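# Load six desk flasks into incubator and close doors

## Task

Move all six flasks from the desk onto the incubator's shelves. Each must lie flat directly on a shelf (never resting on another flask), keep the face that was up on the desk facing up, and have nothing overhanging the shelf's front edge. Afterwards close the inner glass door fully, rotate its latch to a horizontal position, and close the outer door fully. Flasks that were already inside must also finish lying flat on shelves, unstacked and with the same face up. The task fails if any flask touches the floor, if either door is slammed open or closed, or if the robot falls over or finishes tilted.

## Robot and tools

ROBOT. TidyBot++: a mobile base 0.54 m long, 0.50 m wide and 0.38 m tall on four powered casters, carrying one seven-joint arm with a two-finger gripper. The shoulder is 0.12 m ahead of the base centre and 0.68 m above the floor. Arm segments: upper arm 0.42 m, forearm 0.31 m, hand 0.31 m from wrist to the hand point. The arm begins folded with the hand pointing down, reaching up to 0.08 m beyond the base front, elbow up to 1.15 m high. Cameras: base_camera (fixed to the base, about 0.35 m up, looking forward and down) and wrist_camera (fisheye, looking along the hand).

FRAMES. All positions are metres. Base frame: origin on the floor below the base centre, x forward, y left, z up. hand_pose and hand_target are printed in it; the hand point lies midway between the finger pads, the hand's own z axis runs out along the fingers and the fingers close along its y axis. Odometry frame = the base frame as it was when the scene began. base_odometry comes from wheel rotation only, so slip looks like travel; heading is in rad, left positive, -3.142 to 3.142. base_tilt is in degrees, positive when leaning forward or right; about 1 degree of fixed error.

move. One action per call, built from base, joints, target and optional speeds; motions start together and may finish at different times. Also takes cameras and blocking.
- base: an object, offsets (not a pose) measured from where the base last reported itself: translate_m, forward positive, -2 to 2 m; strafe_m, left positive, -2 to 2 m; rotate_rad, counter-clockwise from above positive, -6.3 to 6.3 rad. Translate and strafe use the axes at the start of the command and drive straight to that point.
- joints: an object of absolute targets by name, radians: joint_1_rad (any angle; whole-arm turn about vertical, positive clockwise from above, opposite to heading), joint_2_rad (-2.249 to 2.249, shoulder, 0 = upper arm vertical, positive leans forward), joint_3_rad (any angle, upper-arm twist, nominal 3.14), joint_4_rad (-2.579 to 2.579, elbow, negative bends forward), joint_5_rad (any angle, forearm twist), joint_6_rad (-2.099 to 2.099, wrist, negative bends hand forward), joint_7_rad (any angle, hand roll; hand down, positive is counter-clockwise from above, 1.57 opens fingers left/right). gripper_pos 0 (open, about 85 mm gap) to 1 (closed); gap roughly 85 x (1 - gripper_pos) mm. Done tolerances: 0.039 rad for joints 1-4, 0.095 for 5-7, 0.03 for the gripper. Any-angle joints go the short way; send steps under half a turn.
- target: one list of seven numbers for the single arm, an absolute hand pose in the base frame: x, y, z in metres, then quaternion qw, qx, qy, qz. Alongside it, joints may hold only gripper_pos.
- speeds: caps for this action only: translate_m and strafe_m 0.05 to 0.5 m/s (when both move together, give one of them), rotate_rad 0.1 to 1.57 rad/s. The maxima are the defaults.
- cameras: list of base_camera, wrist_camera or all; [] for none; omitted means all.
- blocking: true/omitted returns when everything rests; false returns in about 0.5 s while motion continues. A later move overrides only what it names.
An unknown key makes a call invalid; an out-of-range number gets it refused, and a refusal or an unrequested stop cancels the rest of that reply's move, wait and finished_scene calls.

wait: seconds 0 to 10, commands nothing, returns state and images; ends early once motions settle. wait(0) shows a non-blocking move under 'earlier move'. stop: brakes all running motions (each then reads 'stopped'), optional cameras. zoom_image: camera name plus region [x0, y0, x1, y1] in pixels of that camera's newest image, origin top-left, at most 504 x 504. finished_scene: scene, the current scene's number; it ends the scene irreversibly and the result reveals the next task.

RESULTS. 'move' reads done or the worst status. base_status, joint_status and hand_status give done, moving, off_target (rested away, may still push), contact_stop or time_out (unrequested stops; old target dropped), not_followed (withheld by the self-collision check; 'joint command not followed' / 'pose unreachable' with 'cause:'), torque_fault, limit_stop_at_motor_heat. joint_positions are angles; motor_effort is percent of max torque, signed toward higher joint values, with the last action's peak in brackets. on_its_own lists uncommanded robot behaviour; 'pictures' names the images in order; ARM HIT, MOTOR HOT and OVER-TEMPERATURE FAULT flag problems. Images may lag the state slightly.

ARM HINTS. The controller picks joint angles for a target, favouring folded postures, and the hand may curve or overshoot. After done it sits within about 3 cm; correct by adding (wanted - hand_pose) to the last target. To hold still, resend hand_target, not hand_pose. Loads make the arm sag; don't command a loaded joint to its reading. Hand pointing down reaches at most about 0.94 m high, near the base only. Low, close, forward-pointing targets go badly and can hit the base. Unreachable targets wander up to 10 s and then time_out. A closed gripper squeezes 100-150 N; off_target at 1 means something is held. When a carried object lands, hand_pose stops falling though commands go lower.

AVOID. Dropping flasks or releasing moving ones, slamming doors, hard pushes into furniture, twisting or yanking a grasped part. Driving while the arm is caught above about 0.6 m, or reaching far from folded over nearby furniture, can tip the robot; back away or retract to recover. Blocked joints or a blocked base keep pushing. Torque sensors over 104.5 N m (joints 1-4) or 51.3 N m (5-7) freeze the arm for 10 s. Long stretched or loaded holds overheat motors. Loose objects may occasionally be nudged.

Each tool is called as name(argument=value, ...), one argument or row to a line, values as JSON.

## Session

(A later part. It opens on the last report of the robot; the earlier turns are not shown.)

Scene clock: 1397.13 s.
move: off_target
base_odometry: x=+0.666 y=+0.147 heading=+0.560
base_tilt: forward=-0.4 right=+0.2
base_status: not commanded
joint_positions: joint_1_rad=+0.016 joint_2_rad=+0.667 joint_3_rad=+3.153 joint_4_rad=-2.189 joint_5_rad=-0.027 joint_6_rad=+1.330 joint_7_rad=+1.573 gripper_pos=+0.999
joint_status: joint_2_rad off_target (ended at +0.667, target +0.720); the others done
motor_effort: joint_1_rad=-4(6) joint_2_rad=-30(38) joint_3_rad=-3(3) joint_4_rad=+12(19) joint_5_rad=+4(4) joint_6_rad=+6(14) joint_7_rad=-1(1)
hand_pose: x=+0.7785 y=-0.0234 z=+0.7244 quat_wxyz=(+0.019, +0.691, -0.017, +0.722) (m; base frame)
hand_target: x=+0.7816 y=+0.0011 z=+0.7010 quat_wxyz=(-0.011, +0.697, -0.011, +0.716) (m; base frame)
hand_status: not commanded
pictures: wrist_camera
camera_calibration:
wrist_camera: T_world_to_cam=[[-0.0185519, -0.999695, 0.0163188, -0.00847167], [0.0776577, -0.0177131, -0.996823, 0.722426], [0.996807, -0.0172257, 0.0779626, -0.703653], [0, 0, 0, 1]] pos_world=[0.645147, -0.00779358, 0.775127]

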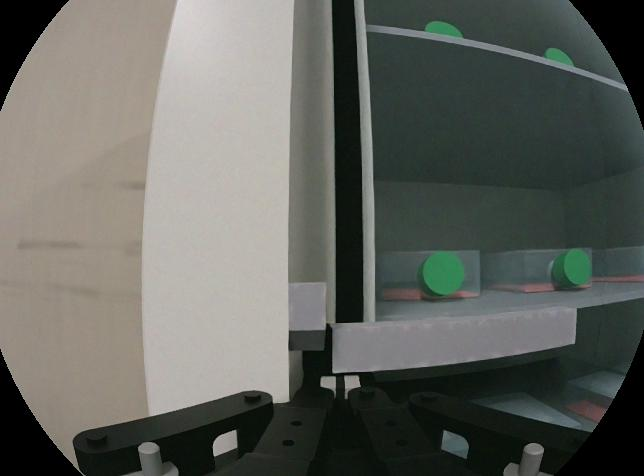

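move(
  base={"translate_m": -0.8},
  cameras=["base_camera"],
)

move(
  base={"strafe_m": -0.9},
  joints={"joint_2_rad": 0.542, "joint_4_rad": -2.155, "joint_6_rad": 1.146},
)

Scene clock: 1409.40 s.
move: done
base_odometry: x=-0.012 y=-0.278 heading=+0.560
base_tilt: forward=-0.4 right=+0.2
base_status: done
joint_positions: joint_1_rad=+0.011 joint_2_rad=+0.691 joint_3_rad=+3.151 joint_4_rad=-2.186 joint_5_rad=-0.027 joint_6_rad=+1.330 joint_7_rad=+1.573 gripper_pos=+0.999
joint_status: not commanded
motor_effort: joint_1_rad=-1(4) joint_2_rad=-33(34) joint_3_rad=+0(3) joint_4_rad=+10(12) joint_5_rad=+1(3) joint_6_rad=+8(9) joint_7_rad=-1(1)
hand_pose: x=+0.7804 y=-0.0186 z=+0.7099 quat_wxyz=(+0.016, +0.698, -0.015, +0.715) (m; base frame)
hand_target: x=+0.7816 y=+0.0011 z=+0.7010 quat_wxyz=(-0.011, +0.697, -0.011, +0.716) (m; base frame)
hand_status: not commanded
pictures: base_camera

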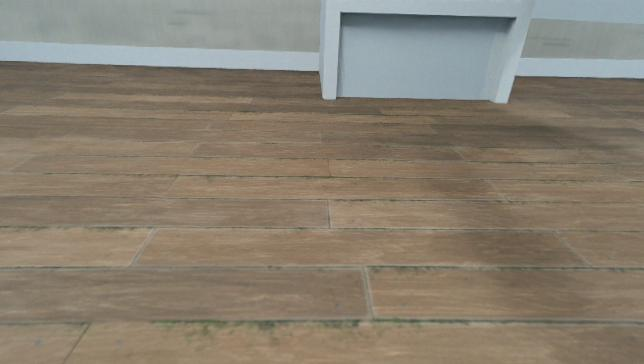

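Scene clock: 1412.33 s.
move: done
base_odometry: x=+0.466 y=-1.041 heading=+0.559
base_tilt: forward=-0.4 right=+0.2
base_status: done
joint_positions: joint_1_rad=+0.004 joint_2_rad=+0.541 joint_3_rad=+3.150 joint_4_rad=-2.170 joint_5_rad=-0.027 joint_6_rad=+1.181 joint_7_rad=+1.573 gripper_pos=+0.999
joint_status: all done
motor_effort: joint_1_rad=+0(4) joint_2_rad=-31(35) joint_3_rad=+0(2) joint_4_rad=+12(13) joint_5_rad=+0(2) joint_6_rad=+8(10) joint_7_rad=-1(1)
hand_pose: x=+0.7778 y=-0.0135 z=+0.7698 quat_wxyz=(+0.011, +0.692, -0.014, +0.722) (m; base frame)
hand_target: x=+0.7825 y=+0.0011 z=+0.7646 quat_wxyz=(-0.011, +0.700, -0.011, +0.714) (m; base frame)
hand_status: not commanded
pictures: base_camera, wrist_camera
camera_calibration:
wrist_camera: T_world_to_cam=[[-0.00253297, -0.999948, 0.00983255, -0.00681607], [0.0752139, -0.00999524, -0.997117, 0.770125], [0.997164, -0.00178613, 0.0752353, -0.704298], [0, 0, 0, 1]] pos_world=[0.64436, -0.000376103, 0.82096]

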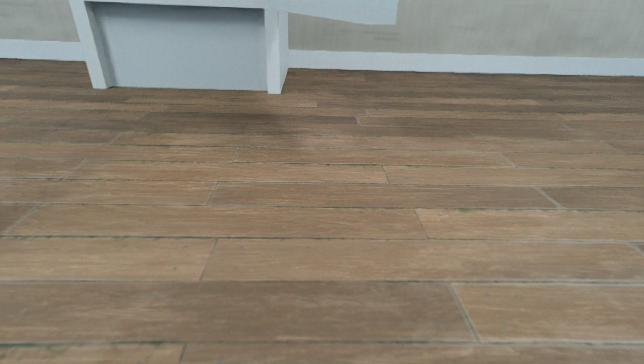

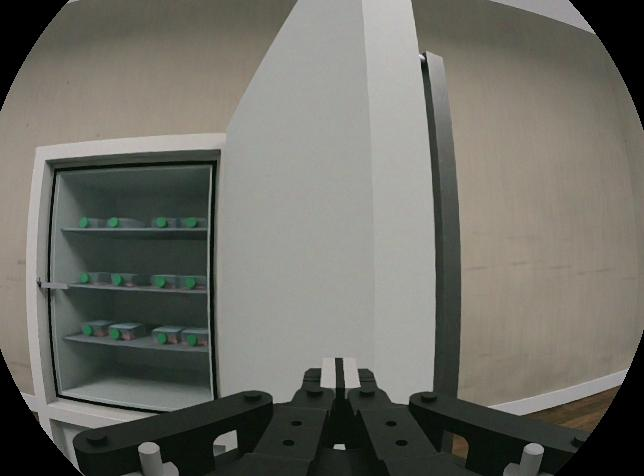

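move(
  base={"strafe_m": -0.24},
)

Scene clock: 1416.47 s.
move: done
base_odometry: x=+0.593 y=-1.244 heading=+0.559
base_tilt: forward=-0.4 right=+0.2
base_status: done
joint_positions: joint_1_rad=+0.008 joint_2_rad=+0.541 joint_3_rad=+3.148 joint_4_rad=-2.170 joint_5_rad=-0.027 joint_6_rad=+1.180 joint_7_rad=+1.573 gripper_pos=+0.999
joint_status: not commanded
motor_effort: joint_1_rad=-1(4) joint_2_rad=-31(31) joint_3_rad=+0(2) joint_4_rad=+13(13) joint_5_rad=+1(1) joint_6_rad=+8(9) joint_7_rad=-1(1)
hand_pose: x=+0.7777 y=-0.0148 z=+0.7695 quat_wxyz=(+0.012, +0.692, -0.015, +0.721) (m; base frame)
hand_target: x=+0.7825 y=+0.0011 z=+0.7646 quat_wxyz=(-0.011, +0.700, -0.011, +0.714) (m; base frame)
hand_status: not commanded
pictures: base_camera, wrist_camera
camera_calibration:
wrist_camera: T_world_to_cam=[[-0.00436127, -0.99995, 0.00898616, -0.00604217], [0.0742013, -0.00928507, -0.9972, 0.770732], [0.997234, -0.00368227, 0.0742381, -0.70363], [0, 0, 0, 1]] pos_world=[0.644468, -0.00147653, 0.820864]

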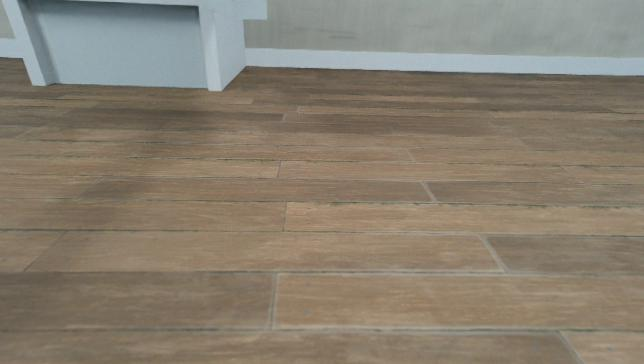

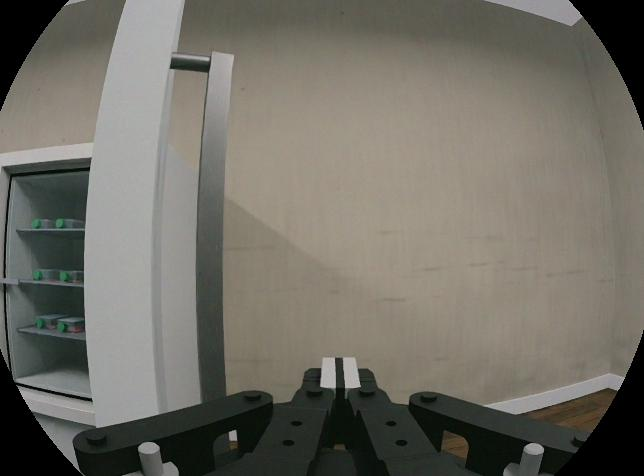

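move(
  base={"translate_m": 0.42},
  speeds={"translate_m": 0.25},
  cameras=["wrist_camera"],
)

Scene clock: 1423.57 s.
move: done
base_odometry: x=+0.949 y=-1.022 heading=+0.559
base_tilt: forward=-0.4 right=+0.2
base_status: done
joint_positions: joint_1_rad=+0.008 joint_2_rad=+0.540 joint_3_rad=+3.148 joint_4_rad=-2.167 joint_5_rad=-0.027 joint_6_rad=+1.178 joint_7_rad=+1.573 gripper_pos=+0.999
joint_status: not commanded
motor_effort: joint_1_rad=+0(2) joint_2_rad=-31(33) joint_3_rad=+0(1) joint_4_rad=+12(14) joint_5_rad=+1(1) joint_6_rad=+8(9) joint_7_rad=-1(1)
hand_pose: x=+0.7786 y=-0.0148 z=+0.7706 quat_wxyz=(+0.012, +0.692, -0.015, +0.722) (m; base frame)
hand_target: x=+0.7825 y=+0.0011 z=+0.7646 quat_wxyz=(-0.011, +0.700, -0.011, +0.714) (m; base frame)
hand_status: not commanded
pictures: wrist_camera
camera_calibration:
wrist_camera: T_world_to_cam=[[-0.00437656, -0.99995, 0.00897849, -0.00602971], [0.075899, -0.00928485, -0.997072, 0.77027], [0.997106, -0.00368229, 0.0759358, -0.705802], [0, 0, 0, 1]] pos_world=[0.64527, -0.00147653, 0.821665]

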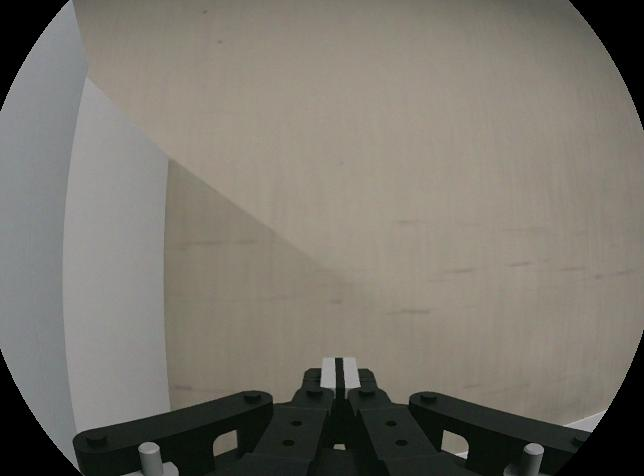

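move(
  base={"strafe_m": 0.15},
  speeds={"strafe_m": 0.1},
  cameras=["wrist_camera"],
)

Scene clock: 1427.33 s.
move: done
base_odometry: x=+0.870 y=-0.894 heading=+0.559
base_tilt: forward=-0.4 right=+0.2
base_status: done
joint_positions: joint_1_rad=+0.050 joint_2_rad=+0.519 joint_3_rad=+3.173 joint_4_rad=-2.206 joint_5_rad=-0.027 joint_6_rad=+1.178 joint_7_rad=+1.573 gripper_pos=+0.999
joint_status: not commanded
motor_effort: joint_1_rad=-11(14) joint_2_rad=-25(32) joint_3_rad=-7(9) joint_4_rad=+24(28) joint_5_rad=+2(4) joint_6_rad=+8(9) joint_7_rad=-1(1)
hand_pose: x=+0.7639 y=-0.0550 z=+0.7666 quat_wxyz=(+0.039, +0.698, -0.033, +0.714) (m; base frame)
hand_target: x=+0.7825 y=+0.0011 z=+0.7646 quat_wxyz=(-0.011, +0.700, -0.011, +0.714) (m; base frame)
hand_status: not commanded
pictures: wrist_camera
camera_calibration:
wrist_camera: T_world_to_cam=[[-0.0682388, -0.997446, 0.0210707, -0.00666342], [0.0549244, -0.0248438, -0.998181, 0.783036], [0.996156, -0.0669574, 0.0564795, -0.678762], [0, 0, 0, 1]] pos_world=[0.632691, -0.0326409, 0.820088]

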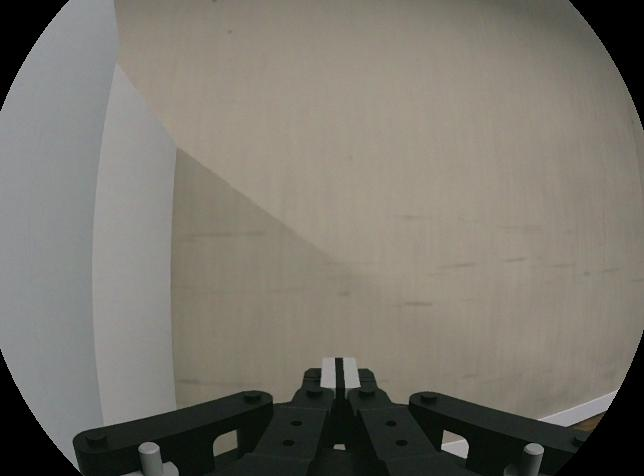

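move(
  base={"strafe_m": 0.14, "translate_m": -0.05},
  speeds={"strafe_m": 0.1},
  cameras=["wrist_camera"],
)

Scene clock: 1432.03 s.
move: done
base_odometry: x=+0.753 y=-0.802 heading=+0.559
base_tilt: forward=-0.4 right=+0.2
base_status: done
joint_positions: joint_1_rad=+0.035 joint_2_rad=+0.509 joint_3_rad=+3.165 joint_4_rad=-2.226 joint_5_rad=-0.026 joint_6_rad=+1.175 joint_7_rad=+1.573 gripper_pos=+0.999
joint_status: not commanded
motor_effort: joint_1_rad=-6(14) joint_2_rad=-25(30) joint_3_rad=-3(10) joint_4_rad=+29(31) joint_5_rad=+0(3) joint_6_rad=+8(9) joint_7_rad=-1(1)
hand_pose: x=+0.7584 y=-0.0412 z=+0.7636 quat_wxyz=(+0.030, +0.703, -0.027, +0.710) (m; base frame)
hand_target: x=+0.7825 y=+0.0011 z=+0.7646 quat_wxyz=(-0.011, +0.700, -0.011, +0.714) (m; base frame)
hand_status: not commanded
pictures: wrist_camera
camera_calibration:
wrist_camera: T_world_to_cam=[[-0.0466133, -0.998769, 0.0169458, -0.00652096], [0.0431279, -0.0189607, -0.99889, 0.790421], [0.997982, -0.0458307, 0.0439587, -0.663097], [0, 0, 0, 1]] pos_world=[0.627365, -0.0219162, 0.818802]

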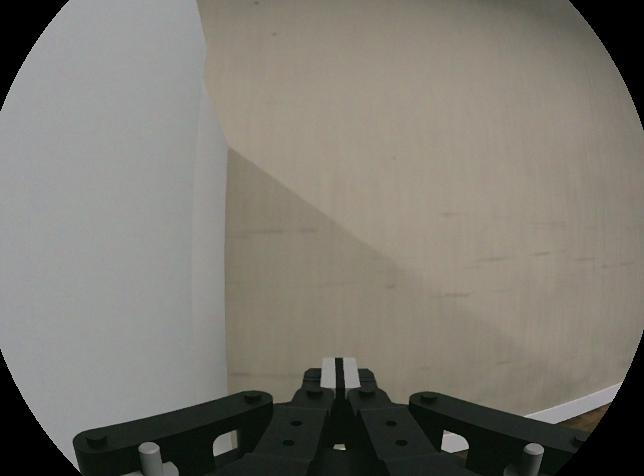

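move(
  base={"strafe_m": 0.14, "translate_m": -0.04},
  speeds={"strafe_m": 0.1},
  cameras=["wrist_camera"],
)

move(
  base={"strafe_m": 0.12, "translate_m": 0.02},
  speeds={"strafe_m": 0.1},
  cameras=["wrist_camera"],
)

Scene clock: 1436.10 s.
move: done
base_odometry: x=+0.645 y=-0.705 heading=+0.559
base_tilt: forward=-0.4 right=+0.2
base_status: done
joint_positions: joint_1_rad=+0.010 joint_2_rad=+0.516 joint_3_rad=+3.153 joint_4_rad=-2.162 joint_5_rad=-0.026 joint_6_rad=+1.172 joint_7_rad=+1.573 gripper_pos=+0.999
joint_status: not commanded
motor_effort: joint_1_rad=+0(11) joint_2_rad=-30(31) joint_3_rad=+0(7) joint_4_rad=+13(28) joint_5_rad=+1(2) joint_6_rad=+8(9) joint_7_rad=-1(1)
hand_pose: x=+0.7775 y=-0.0186 z=+0.7867 quat_wxyz=(+0.014, +0.684, -0.016, +0.729) (m; base frame)
hand_target: x=+0.7825 y=+0.0011 z=+0.7646 quat_wxyz=(-0.011, +0.700, -0.011, +0.714) (m; base frame)
hand_status: not commanded
pictures: wrist_camera
camera_calibration:
wrist_camera: T_world_to_cam=[[-0.0103458, -0.999884, 0.0111949, -0.00707486], [0.0980443, -0.0121559, -0.995108, 0.767586], [0.995128, -0.00919754, 0.0981586, -0.721869], [0, 0, 0, 1]] pos_world=[0.643021, -0.00438275, 0.834768]

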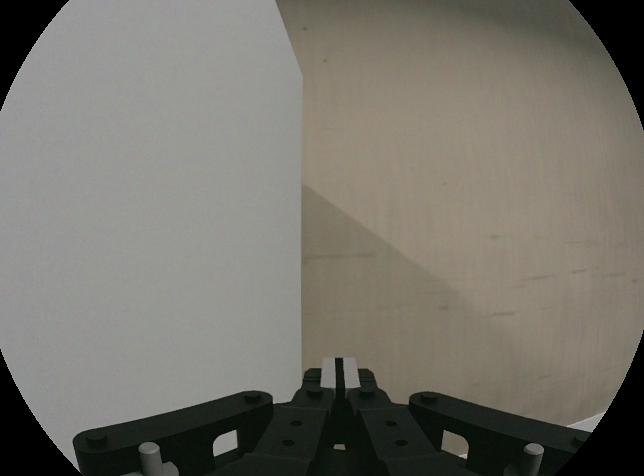

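Scene clock: 1437.90 s.
move: done
base_odometry: x=+0.598 y=-0.592 heading=+0.559
base_tilt: forward=-0.4 right=+0.2
base_status: done
joint_positions: joint_1_rad=+0.005 joint_2_rad=+0.516 joint_3_rad=+3.150 joint_4_rad=-2.162 joint_5_rad=-0.027 joint_6_rad=+1.172 joint_7_rad=+1.573 gripper_pos=+0.999
joint_status: not commanded
motor_effort: joint_1_rad=+0(9) joint_2_rad=-30(32) joint_3_rad=+0(6) joint_4_rad=+13(15) joint_5_rad=+0(3) joint_6_rad=+8(9) joint_7_rad=-1(1)
hand_pose: x=+0.7775 y=-0.0140 z=+0.7867 quat_wxyz=(+0.011, +0.684, -0.014, +0.729) (m; base frame)
hand_target: x=+0.7825 y=+0.0011 z=+0.7646 quat_wxyz=(-0.011, +0.700, -0.011, +0.714) (m; base frame)
hand_status: not commanded
pictures: wrist_camera
camera_calibration:
wrist_camera: T_world_to_cam=[[-0.00344327, -0.999948, 0.0096002, -0.00667642], [0.0980151, -0.00989151, -0.995136, 0.767685], [0.995179, -0.00248556, 0.0980441, -0.721732], [0, 0, 0, 1]] pos_world=[0.642985, -0.000876413, 0.834776]

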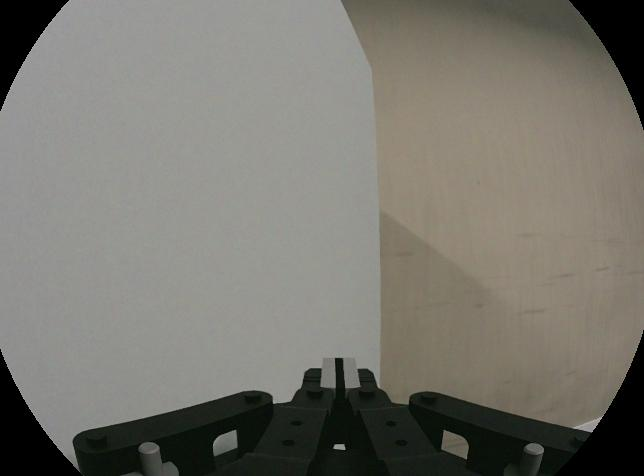

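move(
  base={"strafe_m": 0.12, "translate_m": 0.04},
  speeds={"strafe_m": 0.1},
  cameras=["wrist_camera","base_camera"],
)

Scene clock: 1441.90 s.
move: done
base_odometry: x=+0.568 y=-0.469 heading=+0.559
base_tilt: forward=-0.4 right=+0.2
base_status: done
joint_positions: joint_1_rad=+0.005 joint_2_rad=+0.516 joint_3_rad=+3.149 joint_4_rad=-2.162 joint_5_rad=-0.027 joint_6_rad=+1.171 joint_7_rad=+1.573 gripper_pos=+0.999
joint_status: not commanded
motor_effort: joint_1_rad=+0(8) joint_2_rad=-30(31) joint_3_rad=+0(5) joint_4_rad=+13(16) joint_5_rad=+1(4) joint_6_rad=+8(9) joint_7_rad=-1(1)
hand_pose: x=+0.7776 y=-0.0132 z=+0.7866 quat_wxyz=(+0.011, +0.684, -0.014, +0.729) (m; base frame)
hand_target: x=+0.7825 y=+0.0011 z=+0.7646 quat_wxyz=(-0.011, +0.700, -0.011, +0.714) (m; base frame)
hand_status: not commanded
pictures: base_camera, wrist_camera
camera_calibration:
wrist_camera: T_world_to_cam=[[-0.00235299, -0.999958, 0.00880863, -0.00601417], [0.0977265, -0.00899643, -0.995173, 0.767804], [0.995211, -0.00148079, 0.0977437, -0.721583], [0, 0, 0, 1]] pos_world=[0.643078, -0.000174941, 0.83468]

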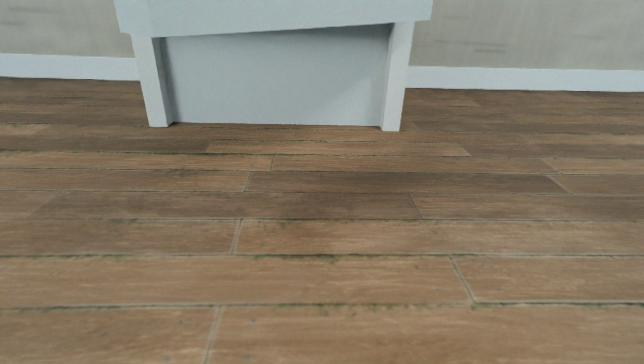

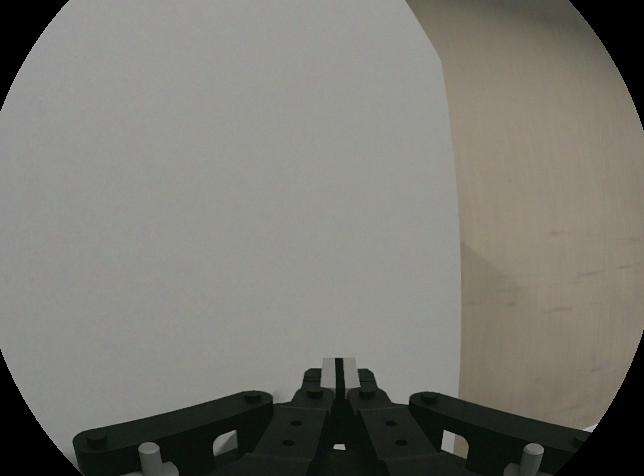

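move(
  base={"strafe_m": 0.12, "translate_m": 0.05},
  speeds={"strafe_m": 0.1},
  cameras=["wrist_camera"],
)

move(
  base={"strafe_m": 0.12, "translate_m": 0.05},
  speeds={"strafe_m": 0.1},
  cameras=["wrist_camera","base_camera"],
)

Scene clock: 1449.13 s.
move: done
base_odometry: x=+0.547 y=-0.341 heading=+0.559
base_tilt: forward=-0.4 right=+0.2
base_status: done
joint_positions: joint_1_rad=+0.009 joint_2_rad=+0.516 joint_3_rad=+3.152 joint_4_rad=-2.163 joint_5_rad=-0.029 joint_6_rad=+1.171 joint_7_rad=+1.573 gripper_pos=+0.999
joint_status: not commanded
motor_effort: joint_1_rad=-1(8) joint_2_rad=-31(33) joint_3_rad=+0(6) joint_4_rad=+13(17) joint_5_rad=+0(6) joint_6_rad=+8(9) joint_7_rad=-1(1)
hand_pose: x=+0.7774 y=-0.0178 z=+0.7865 quat_wxyz=(+0.014, +0.684, -0.017, +0.729) (m; base frame)
hand_target: x=+0.7825 y=+0.0011 z=+0.7646 quat_wxyz=(-0.011, +0.700, -0.011, +0.714) (m; base frame)
hand_status: not commanded
pictures: wrist_camera
camera_calibration:
wrist_camera: T_world_to_cam=[[-0.010284, -0.9999, 0.00969818, -0.00516293], [0.0974484, -0.0106547, -0.995184, 0.767955], [0.995187, -0.00928943, 0.0975483, -0.721381], [0, 0, 0, 1]] pos_world=[0.643021, -0.00368131, 0.834676]

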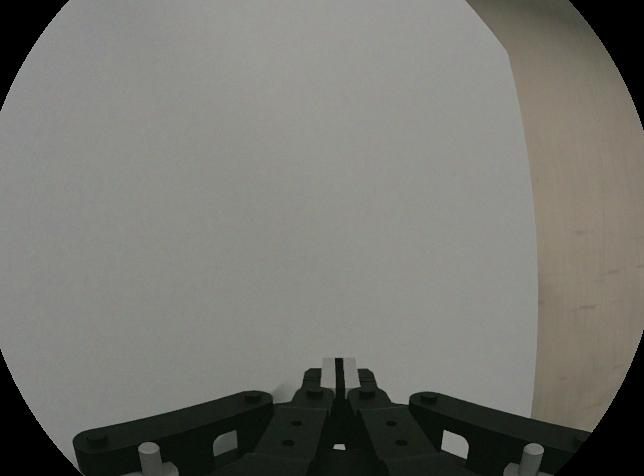

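Scene clock: 1451.03 s.
move: done
base_odometry: x=+0.525 y=-0.212 heading=+0.560
base_tilt: forward=-0.4 right=+0.2
base_status: done
joint_positions: joint_1_rad=+0.008 joint_2_rad=+0.516 joint_3_rad=+3.151 joint_4_rad=-2.163 joint_5_rad=-0.030 joint_6_rad=+1.171 joint_7_rad=+1.573 gripper_pos=+0.999
joint_status: not commanded
motor_effort: joint_1_rad=+0(8) joint_2_rad=-30(32) joint_3_rad=+0(6) joint_4_rad=+13(19) joint_5_rad=+0(6) joint_6_rad=+8(9) joint_7_rad=-1(1)
hand_pose: x=+0.7773 y=-0.0175 z=+0.7863 quat_wxyz=(+0.014, +0.684, -0.017, +0.729) (m; base frame)
hand_target: x=+0.7825 y=+0.0011 z=+0.7646 quat_wxyz=(-0.011, +0.700, -0.011, +0.714) (m; base frame)
hand_status: not commanded
pictures: base_camera, wrist_camera
camera_calibration:
wrist_camera: T_world_to_cam=[[-0.0102088, -0.999907, 0.00900629, -0.00433333], [0.0970568, -0.00995508, -0.995229, 0.768164], [0.995226, -0.00928596, 0.0971494, -0.720961], [0, 0, 0, 1]] pos_world=[0.64292, -0.00338062, 0.834579]

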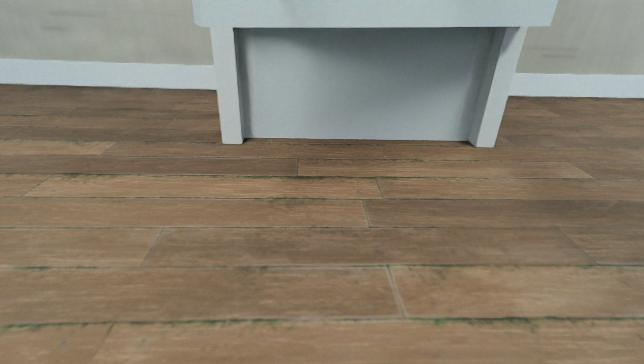

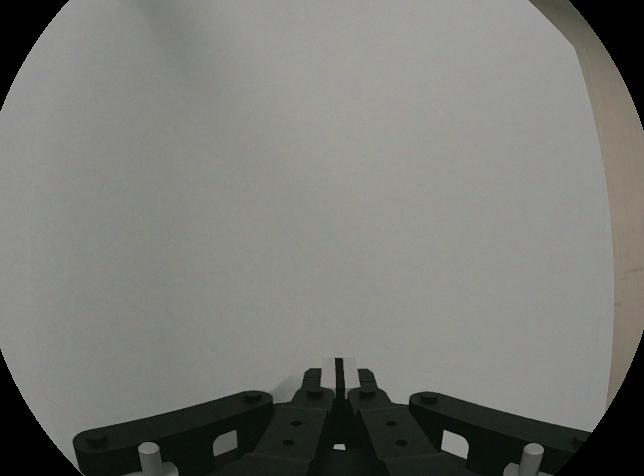

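move(
  base={"strafe_m": 0.05, "translate_m": 0.12},
  speeds={"translate_m": 0.1},
  cameras=["wrist_camera"],
)

move(
  base={"strafe_m": 0.04, "translate_m": 0.1},
  speeds={"translate_m": 0.1},
  cameras=["wrist_camera","base_camera"],
)

Scene clock: 1456.77 s.
move: done
base_odometry: x=+0.600 y=-0.106 heading=+0.560
base_tilt: forward=-0.4 right=+0.2
base_status: done
joint_positions: joint_1_rad=+0.007 joint_2_rad=+0.517 joint_3_rad=+3.150 joint_4_rad=-2.161 joint_5_rad=-0.030 joint_6_rad=+1.171 joint_7_rad=+1.573 gripper_pos=+0.999
joint_status: not commanded
motor_effort: joint_1_rad=-1(8) joint_2_rad=-30(32) joint_3_rad=+0(5) joint_4_rad=+13(20) joint_5_rad=+1(4) joint_6_rad=+8(9) joint_7_rad=-1(1)
hand_pose: x=+0.7779 y=-0.0166 z=+0.7856 quat_wxyz=(+0.013, +0.684, -0.017, +0.729) (m; base frame)
hand_target: x=+0.7825 y=+0.0011 z=+0.7646 quat_wxyz=(-0.011, +0.700, -0.011, +0.714) (m; base frame)
hand_status: not commanded
pictures: wrist_camera
camera_calibration:
wrist_camera: T_world_to_cam=[[-0.00892648, -0.999925, 0.00834055, -0.00388956], [0.0962704, -0.0091615, -0.995313, 0.768088], [0.995315, -0.0080817, 0.096345, -0.720969], [0, 0, 0, 1]] pos_world=[0.643612, -0.00267908, 0.833982]

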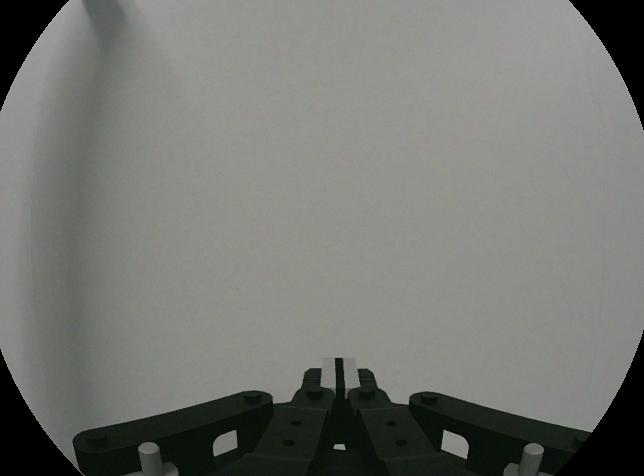

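Scene clock: 1458.47 s.
move: done
base_odometry: x=+0.663 y=-0.019 heading=+0.560
base_tilt: forward=-0.4 right=+0.2
base_status: done
joint_positions: joint_1_rad=+0.010 joint_2_rad=+0.509 joint_3_rad=+3.150 joint_4_rad=-2.177 joint_5_rad=-0.030 joint_6_rad=+1.172 joint_7_rad=+1.573 gripper_pos=+0.999
joint_status: not commanded
motor_effort: joint_1_rad=-3(6) joint_2_rad=-26(32) joint_3_rad=-1(4) joint_4_rad=+17(29) joint_5_rad=+2(5) joint_6_rad=+6(9) joint_7_rad=-1(1)
hand_pose: x=+0.7728 y=-0.0182 z=+0.7845 quat_wxyz=(+0.014, +0.687, -0.018, +0.727) (m; base frame)
hand_target: x=+0.7825 y=+0.0011 z=+0.7646 quat_wxyz=(-0.011, +0.700, -0.011, +0.714) (m; base frame)
hand_status: not commanded
pictures: base_camera, wrist_camera
camera_calibration:
wrist_camera: T_world_to_cam=[[-0.0114447, -0.999903, 0.00794651, -0.00329383], [0.0902447, -0.00894746, -0.995879, 0.772559], [0.995854, -0.0106804, 0.0903383, -0.711528], [0, 0, 0, 1]] pos_world=[0.63882, -0.0039805, 0.83368]

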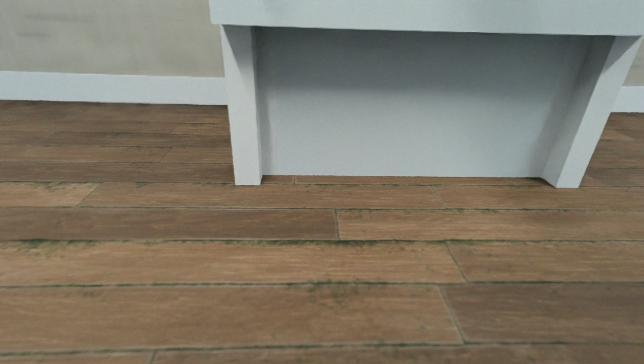

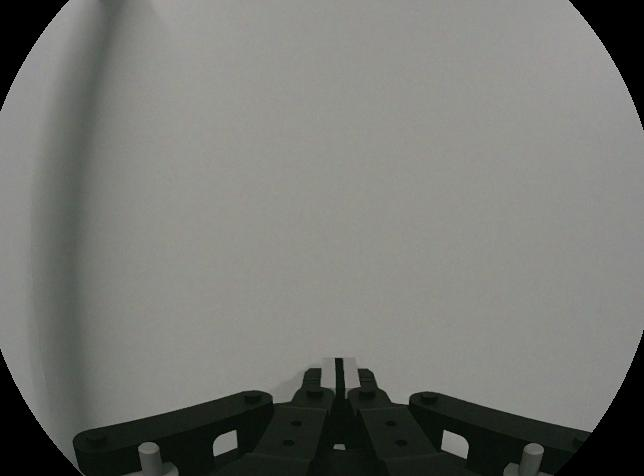

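move(
  base={"translate_m": 0.05},
  speeds={"translate_m": 0.05},
  cameras=["wrist_camera","base_camera"],
)

Scene clock: 1463.63 s.
move: time_out
base_odometry: x=+0.703 y=+0.006 heading=+0.559
base_tilt: forward=-0.5 right=+0.2
base_status: translate_m time_out (by the wheels' count: +0.047 of +0.050)
joint_positions: joint_1_rad=+0.011 joint_2_rad=+0.425 joint_3_rad=+3.149 joint_4_rad=-2.306 joint_5_rad=-0.030 joint_6_rad=+1.184 joint_7_rad=+1.573 gripper_pos=+0.999
joint_status: not commanded
motor_effort: joint_1_rad=-3(7) joint_2_rad=-6(27) joint_3_rad=-1(4) joint_4_rad=+44(49) joint_5_rad=+3(5) joint_6_rad=+0(7) joint_7_rad=-1(1)
hand_pose: x=+0.7290 y=-0.0181 z=+0.7840 quat_wxyz=(+0.014, +0.699, -0.018, +0.715) (m; base frame)
hand_target: x=+0.7825 y=+0.0011 z=+0.7646 quat_wxyz=(-0.011, +0.700, -0.011, +0.714) (m; base frame)
hand_status: not commanded
pictures: base_camera, wrist_camera
camera_calibration:
wrist_camera: T_world_to_cam=[[-0.0122212, -0.999898, 0.00745787, -0.00273412], [0.0569307, -0.00814212, -0.998345, 0.802174], [0.998303, -0.0117764, 0.0570244, -0.643488], [0, 0, 0, 1]] pos_world=[0.596695, -0.00378041, 0.837561]

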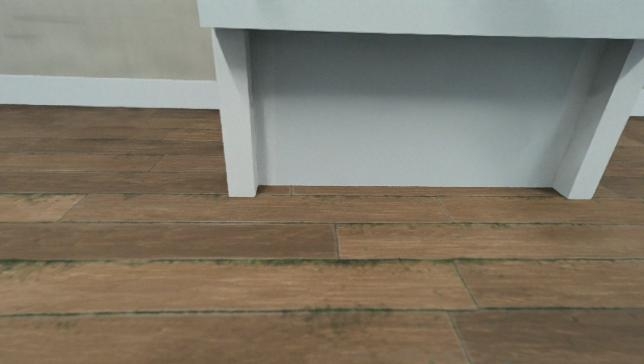

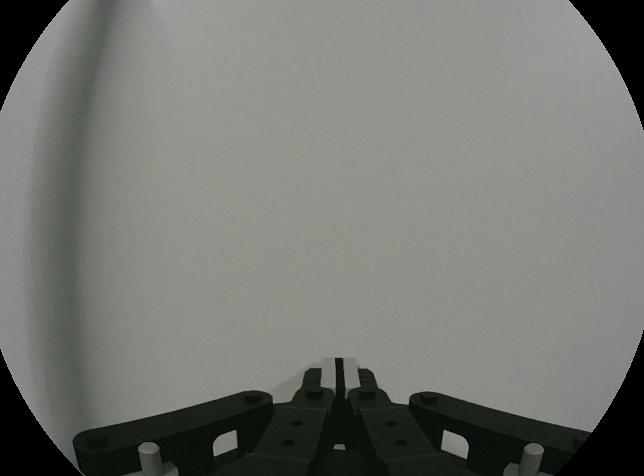

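move(
  base={"translate_m": -0.5},
  speeds={"translate_m": 0.2},
  cameras=["wrist_camera","base_camera"],
)

move(
  base={"strafe_m": 0.55},
)

Scene clock: 1468.50 s.
move: done
base_odometry: x=+0.279 y=-0.259 heading=+0.559
base_tilt: forward=-0.4 right=+0.2
base_status: done
joint_positions: joint_1_rad=+0.010 joint_2_rad=+0.526 joint_3_rad=+3.149 joint_4_rad=-2.147 joint_5_rad=-0.030 joint_6_rad=+1.161 joint_7_rad=+1.573 gripper_pos=+0.999
joint_status: not commanded
motor_effort: joint_1_rad=-1(4) joint_2_rad=-31(34) joint_3_rad=+0(1) joint_4_rad=+13(42) joint_5_rad=+0(3) joint_6_rad=+8(9) joint_7_rad=-1(1)
hand_pose: x=+0.7828 y=-0.0175 z=+0.7836 quat_wxyz=(+0.013, +0.686, -0.017, +0.728) (m; base frame)
hand_target: x=+0.7825 y=+0.0011 z=+0.7646 quat_wxyz=(-0.011, +0.700, -0.011, +0.714) (m; base frame)
hand_status: not commanded
pictures: base_camera, wrist_camera
camera_calibration:
wrist_camera: T_world_to_cam=[[-0.00965292, -0.999922, 0.00789617, -0.00388956], [0.0926598, -0.00875701, -0.995659, 0.768628], [0.995651, -0.00887936, 0.0927371, -0.723116], [0, 0, 0, 1]] pos_world=[0.648713, -0.00357918, 0.832382]

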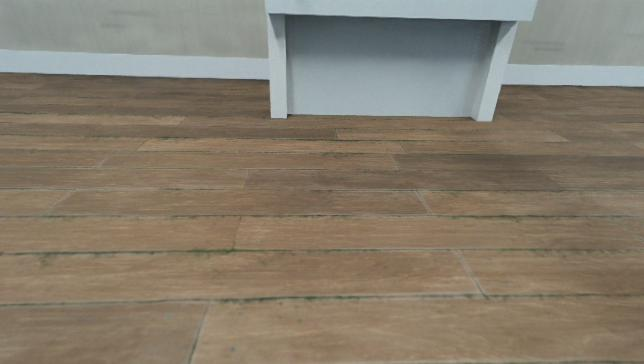

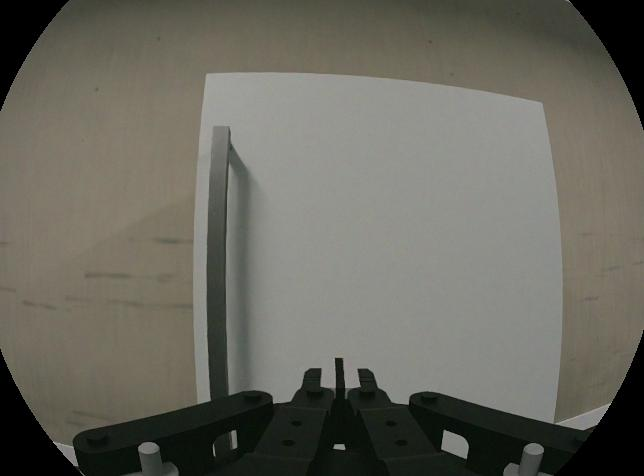

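Scene clock: 1470.83 s.
move: done
base_odometry: x=-0.013 y=+0.207 heading=+0.560
base_tilt: forward=-0.4 right=+0.2
base_status: done
joint_positions: joint_1_rad=-0.003 joint_2_rad=+0.526 joint_3_rad=+3.145 joint_4_rad=-2.147 joint_5_rad=-0.029 joint_6_rad=+1.161 joint_7_rad=+1.573 gripper_pos=+0.999
joint_status: not commanded
motor_effort: joint_1_rad=-1(5) joint_2_rad=-31(32) joint_3_rad=+0(3) joint_4_rad=+13(14) joint_5_rad=+1(2) joint_6_rad=+8(9) joint_7_rad=-1(1)
hand_pose: x=+0.7830 y=-0.0068 z=+0.7836 quat_wxyz=(+0.006, +0.686, -0.012, +0.728) (m; base frame)
hand_target: x=+0.7825 y=+0.0011 z=+0.7646 quat_wxyz=(-0.011, +0.700, -0.011, +0.714) (m; base frame)
hand_status: not commanded
pictures: base_camera, wrist_camera
camera_calibration:
wrist_camera: T_world_to_cam=[[0.00685111, -0.999961, 0.00560265, -0.00427366], [0.0927698, -0.00494304, -0.995675, 0.768645], [0.995664, 0.00734124, 0.0927323, -0.723038], [0, 0, 0, 1]] pos_world=[0.648625, 0.00483395, 0.832394]

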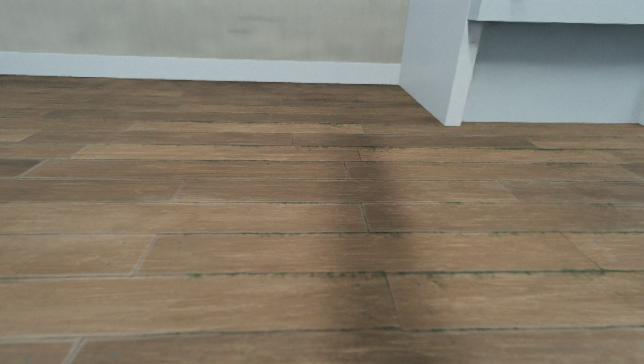

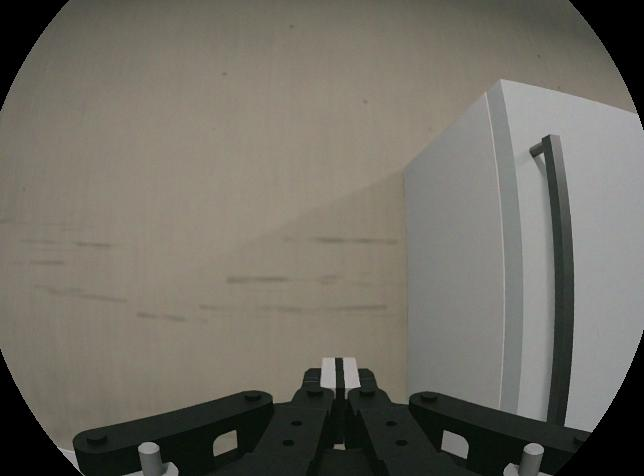

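zoom_image(
  camera="wrist_camera",
  region=[400, 70, 600, 270],
)

Scaled by 2.520.

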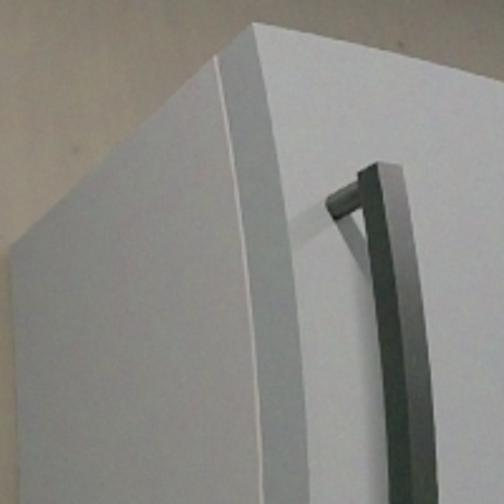

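move(
  base={"strafe_m": 0.15, "translate_m": 0.45},
)

move(
  base={"rotate_rad": -0.6},
  cameras=["wrist_camera"],
)

zoom_image(
  camera="wrist_camera",
  region=[150, 50, 450, 350],
)

Scene clock: 1477.80 s.
move: done
base_odometry: x=+0.289 y=+0.573 heading=+0.560
base_tilt: forward=-0.4 right=+0.2
base_status: done
joint_positions: joint_1_rad=-0.003 joint_2_rad=+0.527 joint_3_rad=+3.145 joint_4_rad=-2.147 joint_5_rad=-0.029 joint_6_rad=+1.161 joint_7_rad=+1.573 gripper_pos=+0.999
joint_status: not commanded
motor_effort: joint_1_rad=-1(3) joint_2_rad=-31(34) joint_3_rad=+0(1) joint_4_rad=+13(14) joint_5_rad=+1(1) joint_6_rad=+8(9) joint_7_rad=-1(1)
hand_pose: x=+0.7831 y=-0.0068 z=+0.7829 quat_wxyz=(+0.006, +0.686, -0.012, +0.727) (m; base frame)
hand_target: x=+0.7825 y=+0.0011 z=+0.7646 quat_wxyz=(-0.011, +0.700, -0.011, +0.714) (m; base frame)
hand_status: not commanded
pictures: base_camera, wrist_camera
camera_calibration:
wrist_camera: T_world_to_cam=[[0.00685672, -0.999961, 0.00559576, -0.00426944], [0.091769, -0.00494304, -0.995768, 0.768864], [0.995757, 0.00734122, 0.0917315, -0.722318], [0, 0, 0, 1]] pos_world=[0.648724, 0.00483395, 0.831894]

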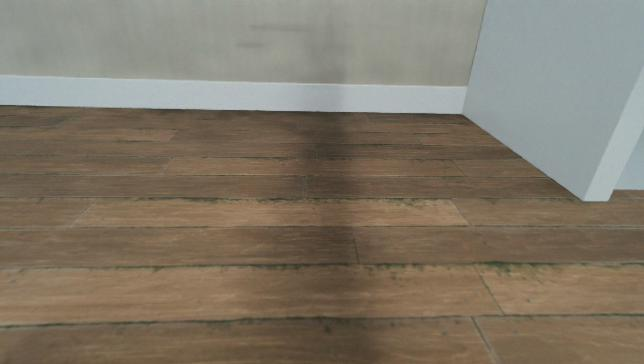

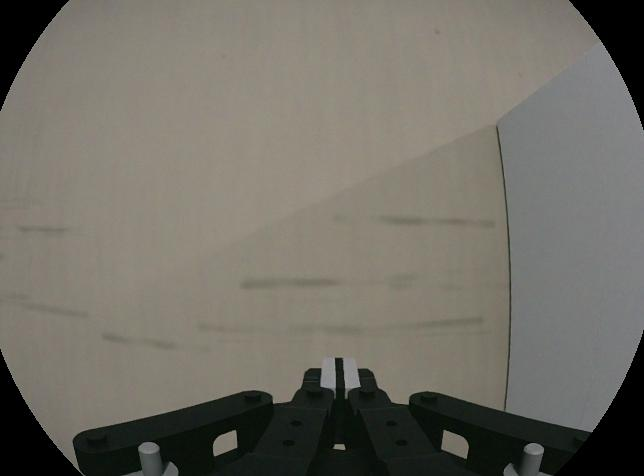

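Scene clock: 1479.53 s.
move: done
base_odometry: x=+0.289 y=+0.573 heading=-0.039
base_tilt: forward=-0.4 right=+0.2
base_status: done
joint_positions: joint_1_rad=+0.009 joint_2_rad=+0.527 joint_3_rad=+3.148 joint_4_rad=-2.147 joint_5_rad=-0.029 joint_6_rad=+1.161 joint_7_rad=+1.573 gripper_pos=+0.999
joint_status: not commanded
motor_effort: joint_1_rad=-1(6) joint_2_rad=-31(32) joint_3_rad=+1(3) joint_4_rad=+13(13) joint_5_rad=+0(2) joint_6_rad=+8(9) joint_7_rad=-1(1)
hand_pose: x=+0.7830 y=-0.0159 z=+0.7829 quat_wxyz=(+0.012, +0.686, -0.017, +0.727) (m; base frame)
hand_target: x=+0.7825 y=+0.0011 z=+0.7646 quat_wxyz=(-0.011, +0.700, -0.011, +0.714) (m; base frame)
hand_status: not commanded
pictures: wrist_camera
camera_calibration:
wrist_camera: T_world_to_cam=[[-0.00706973, -0.999949, 0.0072527, -0.00382323], [0.0916837, -0.00787051, -0.995757, 0.768852], [0.995763, -0.00637478, 0.0917346, -0.722377], [0, 0, 0, 1]] pos_world=[0.648798, -0.00237677, 0.831885]

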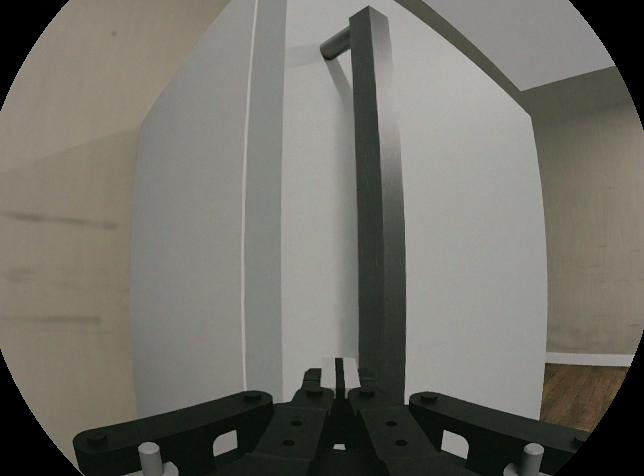

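Scaled by 1.680.

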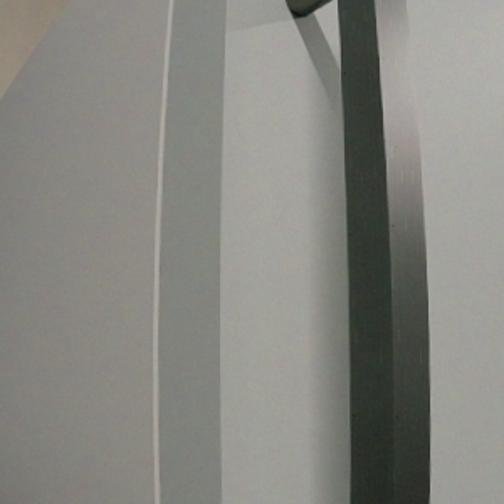

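move(
  base={"rotate_rad": 0.6},
  cameras=[],
)

move(
  base={"translate_m": -0.25, "strafe_m": -0.40},
)

Scene clock: 1491.90 s.
move: done
base_odometry: x=+0.289 y=+0.573 heading=+0.559
base_tilt: forward=-0.4 right=+0.2
base_status: done
joint_positions: joint_1_rad=-0.007 joint_2_rad=+0.527 joint_3_rad=+3.140 joint_4_rad=-2.147 joint_5_rad=-0.028 joint_6_rad=+1.161 joint_7_rad=+1.573 gripper_pos=+0.999
joint_status: not commanded
motor_effort: joint_1_rad=-1(4) joint_2_rad=-31(32) joint_3_rad=+0(3) joint_4_rad=+13(13) joint_5_rad=+1(2) joint_6_rad=+8(9) joint_7_rad=-1(1)
hand_pose: x=+0.7831 y=-0.0012 z=+0.7829 quat_wxyz=(+0.002, +0.686, -0.010, +0.727) (m; base frame)
hand_target: x=+0.7825 y=+0.0011 z=+0.7646 quat_wxyz=(-0.011, +0.700, -0.011, +0.714) (m; base frame)
hand_status: not commanded
pictures: none
No camera images: "cameras" was empty.

Scene clock: 1494.23 s.
move: done
base_odometry: x=+0.289 y=+0.101 heading=+0.560
base_tilt: forward=-0.4 right=+0.2
base_status: done
joint_positions: joint_1_rad=-0.001 joint_2_rad=+0.527 joint_3_rad=+3.140 joint_4_rad=-2.147 joint_5_rad=-0.028 joint_6_rad=+1.161 joint_7_rad=+1.573 gripper_pos=+0.999
joint_status: not commanded
motor_effort: joint_1_rad=-1(3) joint_2_rad=-31(33) joint_3_rad=+0(2) joint_4_rad=+13(14) joint_5_rad=+0(1) joint_6_rad=+8(9) joint_7_rad=-1(1)
hand_pose: x=+0.7831 y=-0.0053 z=+0.7829 quat_wxyz=(+0.005, +0.686, -0.012, +0.727) (m; base frame)
hand_target: x=+0.7825 y=+0.0011 z=+0.7646 quat_wxyz=(-0.011, +0.700, -0.011, +0.714) (m; base frame)
hand_status: not commanded
pictures: base_camera, wrist_camera
camera_calibration:
wrist_camera: T_world_to_cam=[[0.00993677, -0.999943, 0.00388667, -0.00384233], [0.0917556, -0.00295867, -0.995777, 0.768884], [0.995732, 0.0102514, 0.0917209, -0.722302], [0, 0, 0, 1]] pos_world=[0.648708, 0.00583739, 0.831903]

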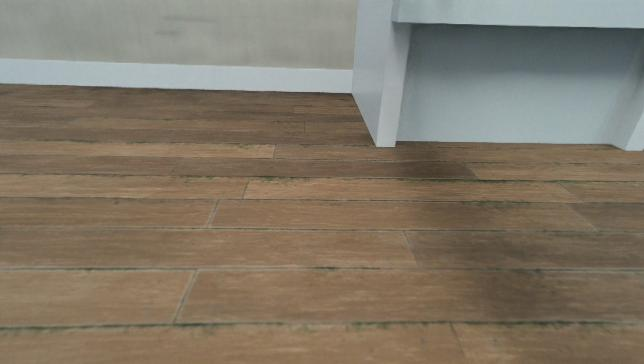

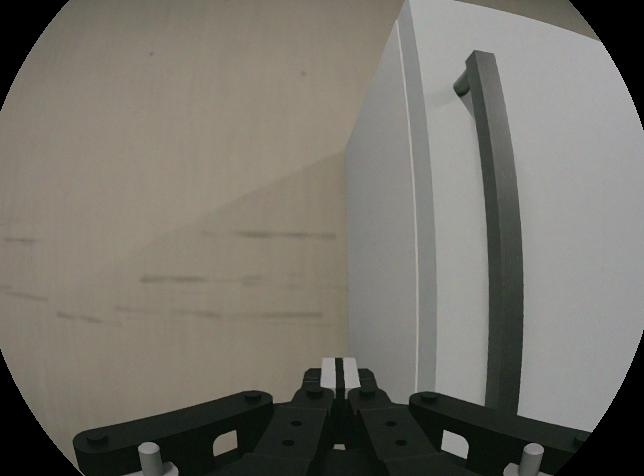

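zoom_image(
  camera="wrist_camera",
  region=[370, 180, 470, 280],
)

Scaled by 5.040.

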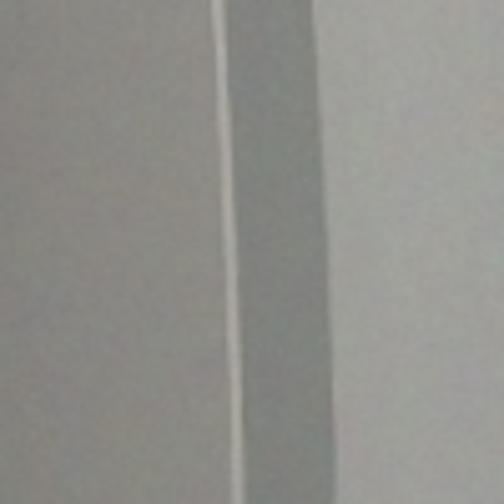

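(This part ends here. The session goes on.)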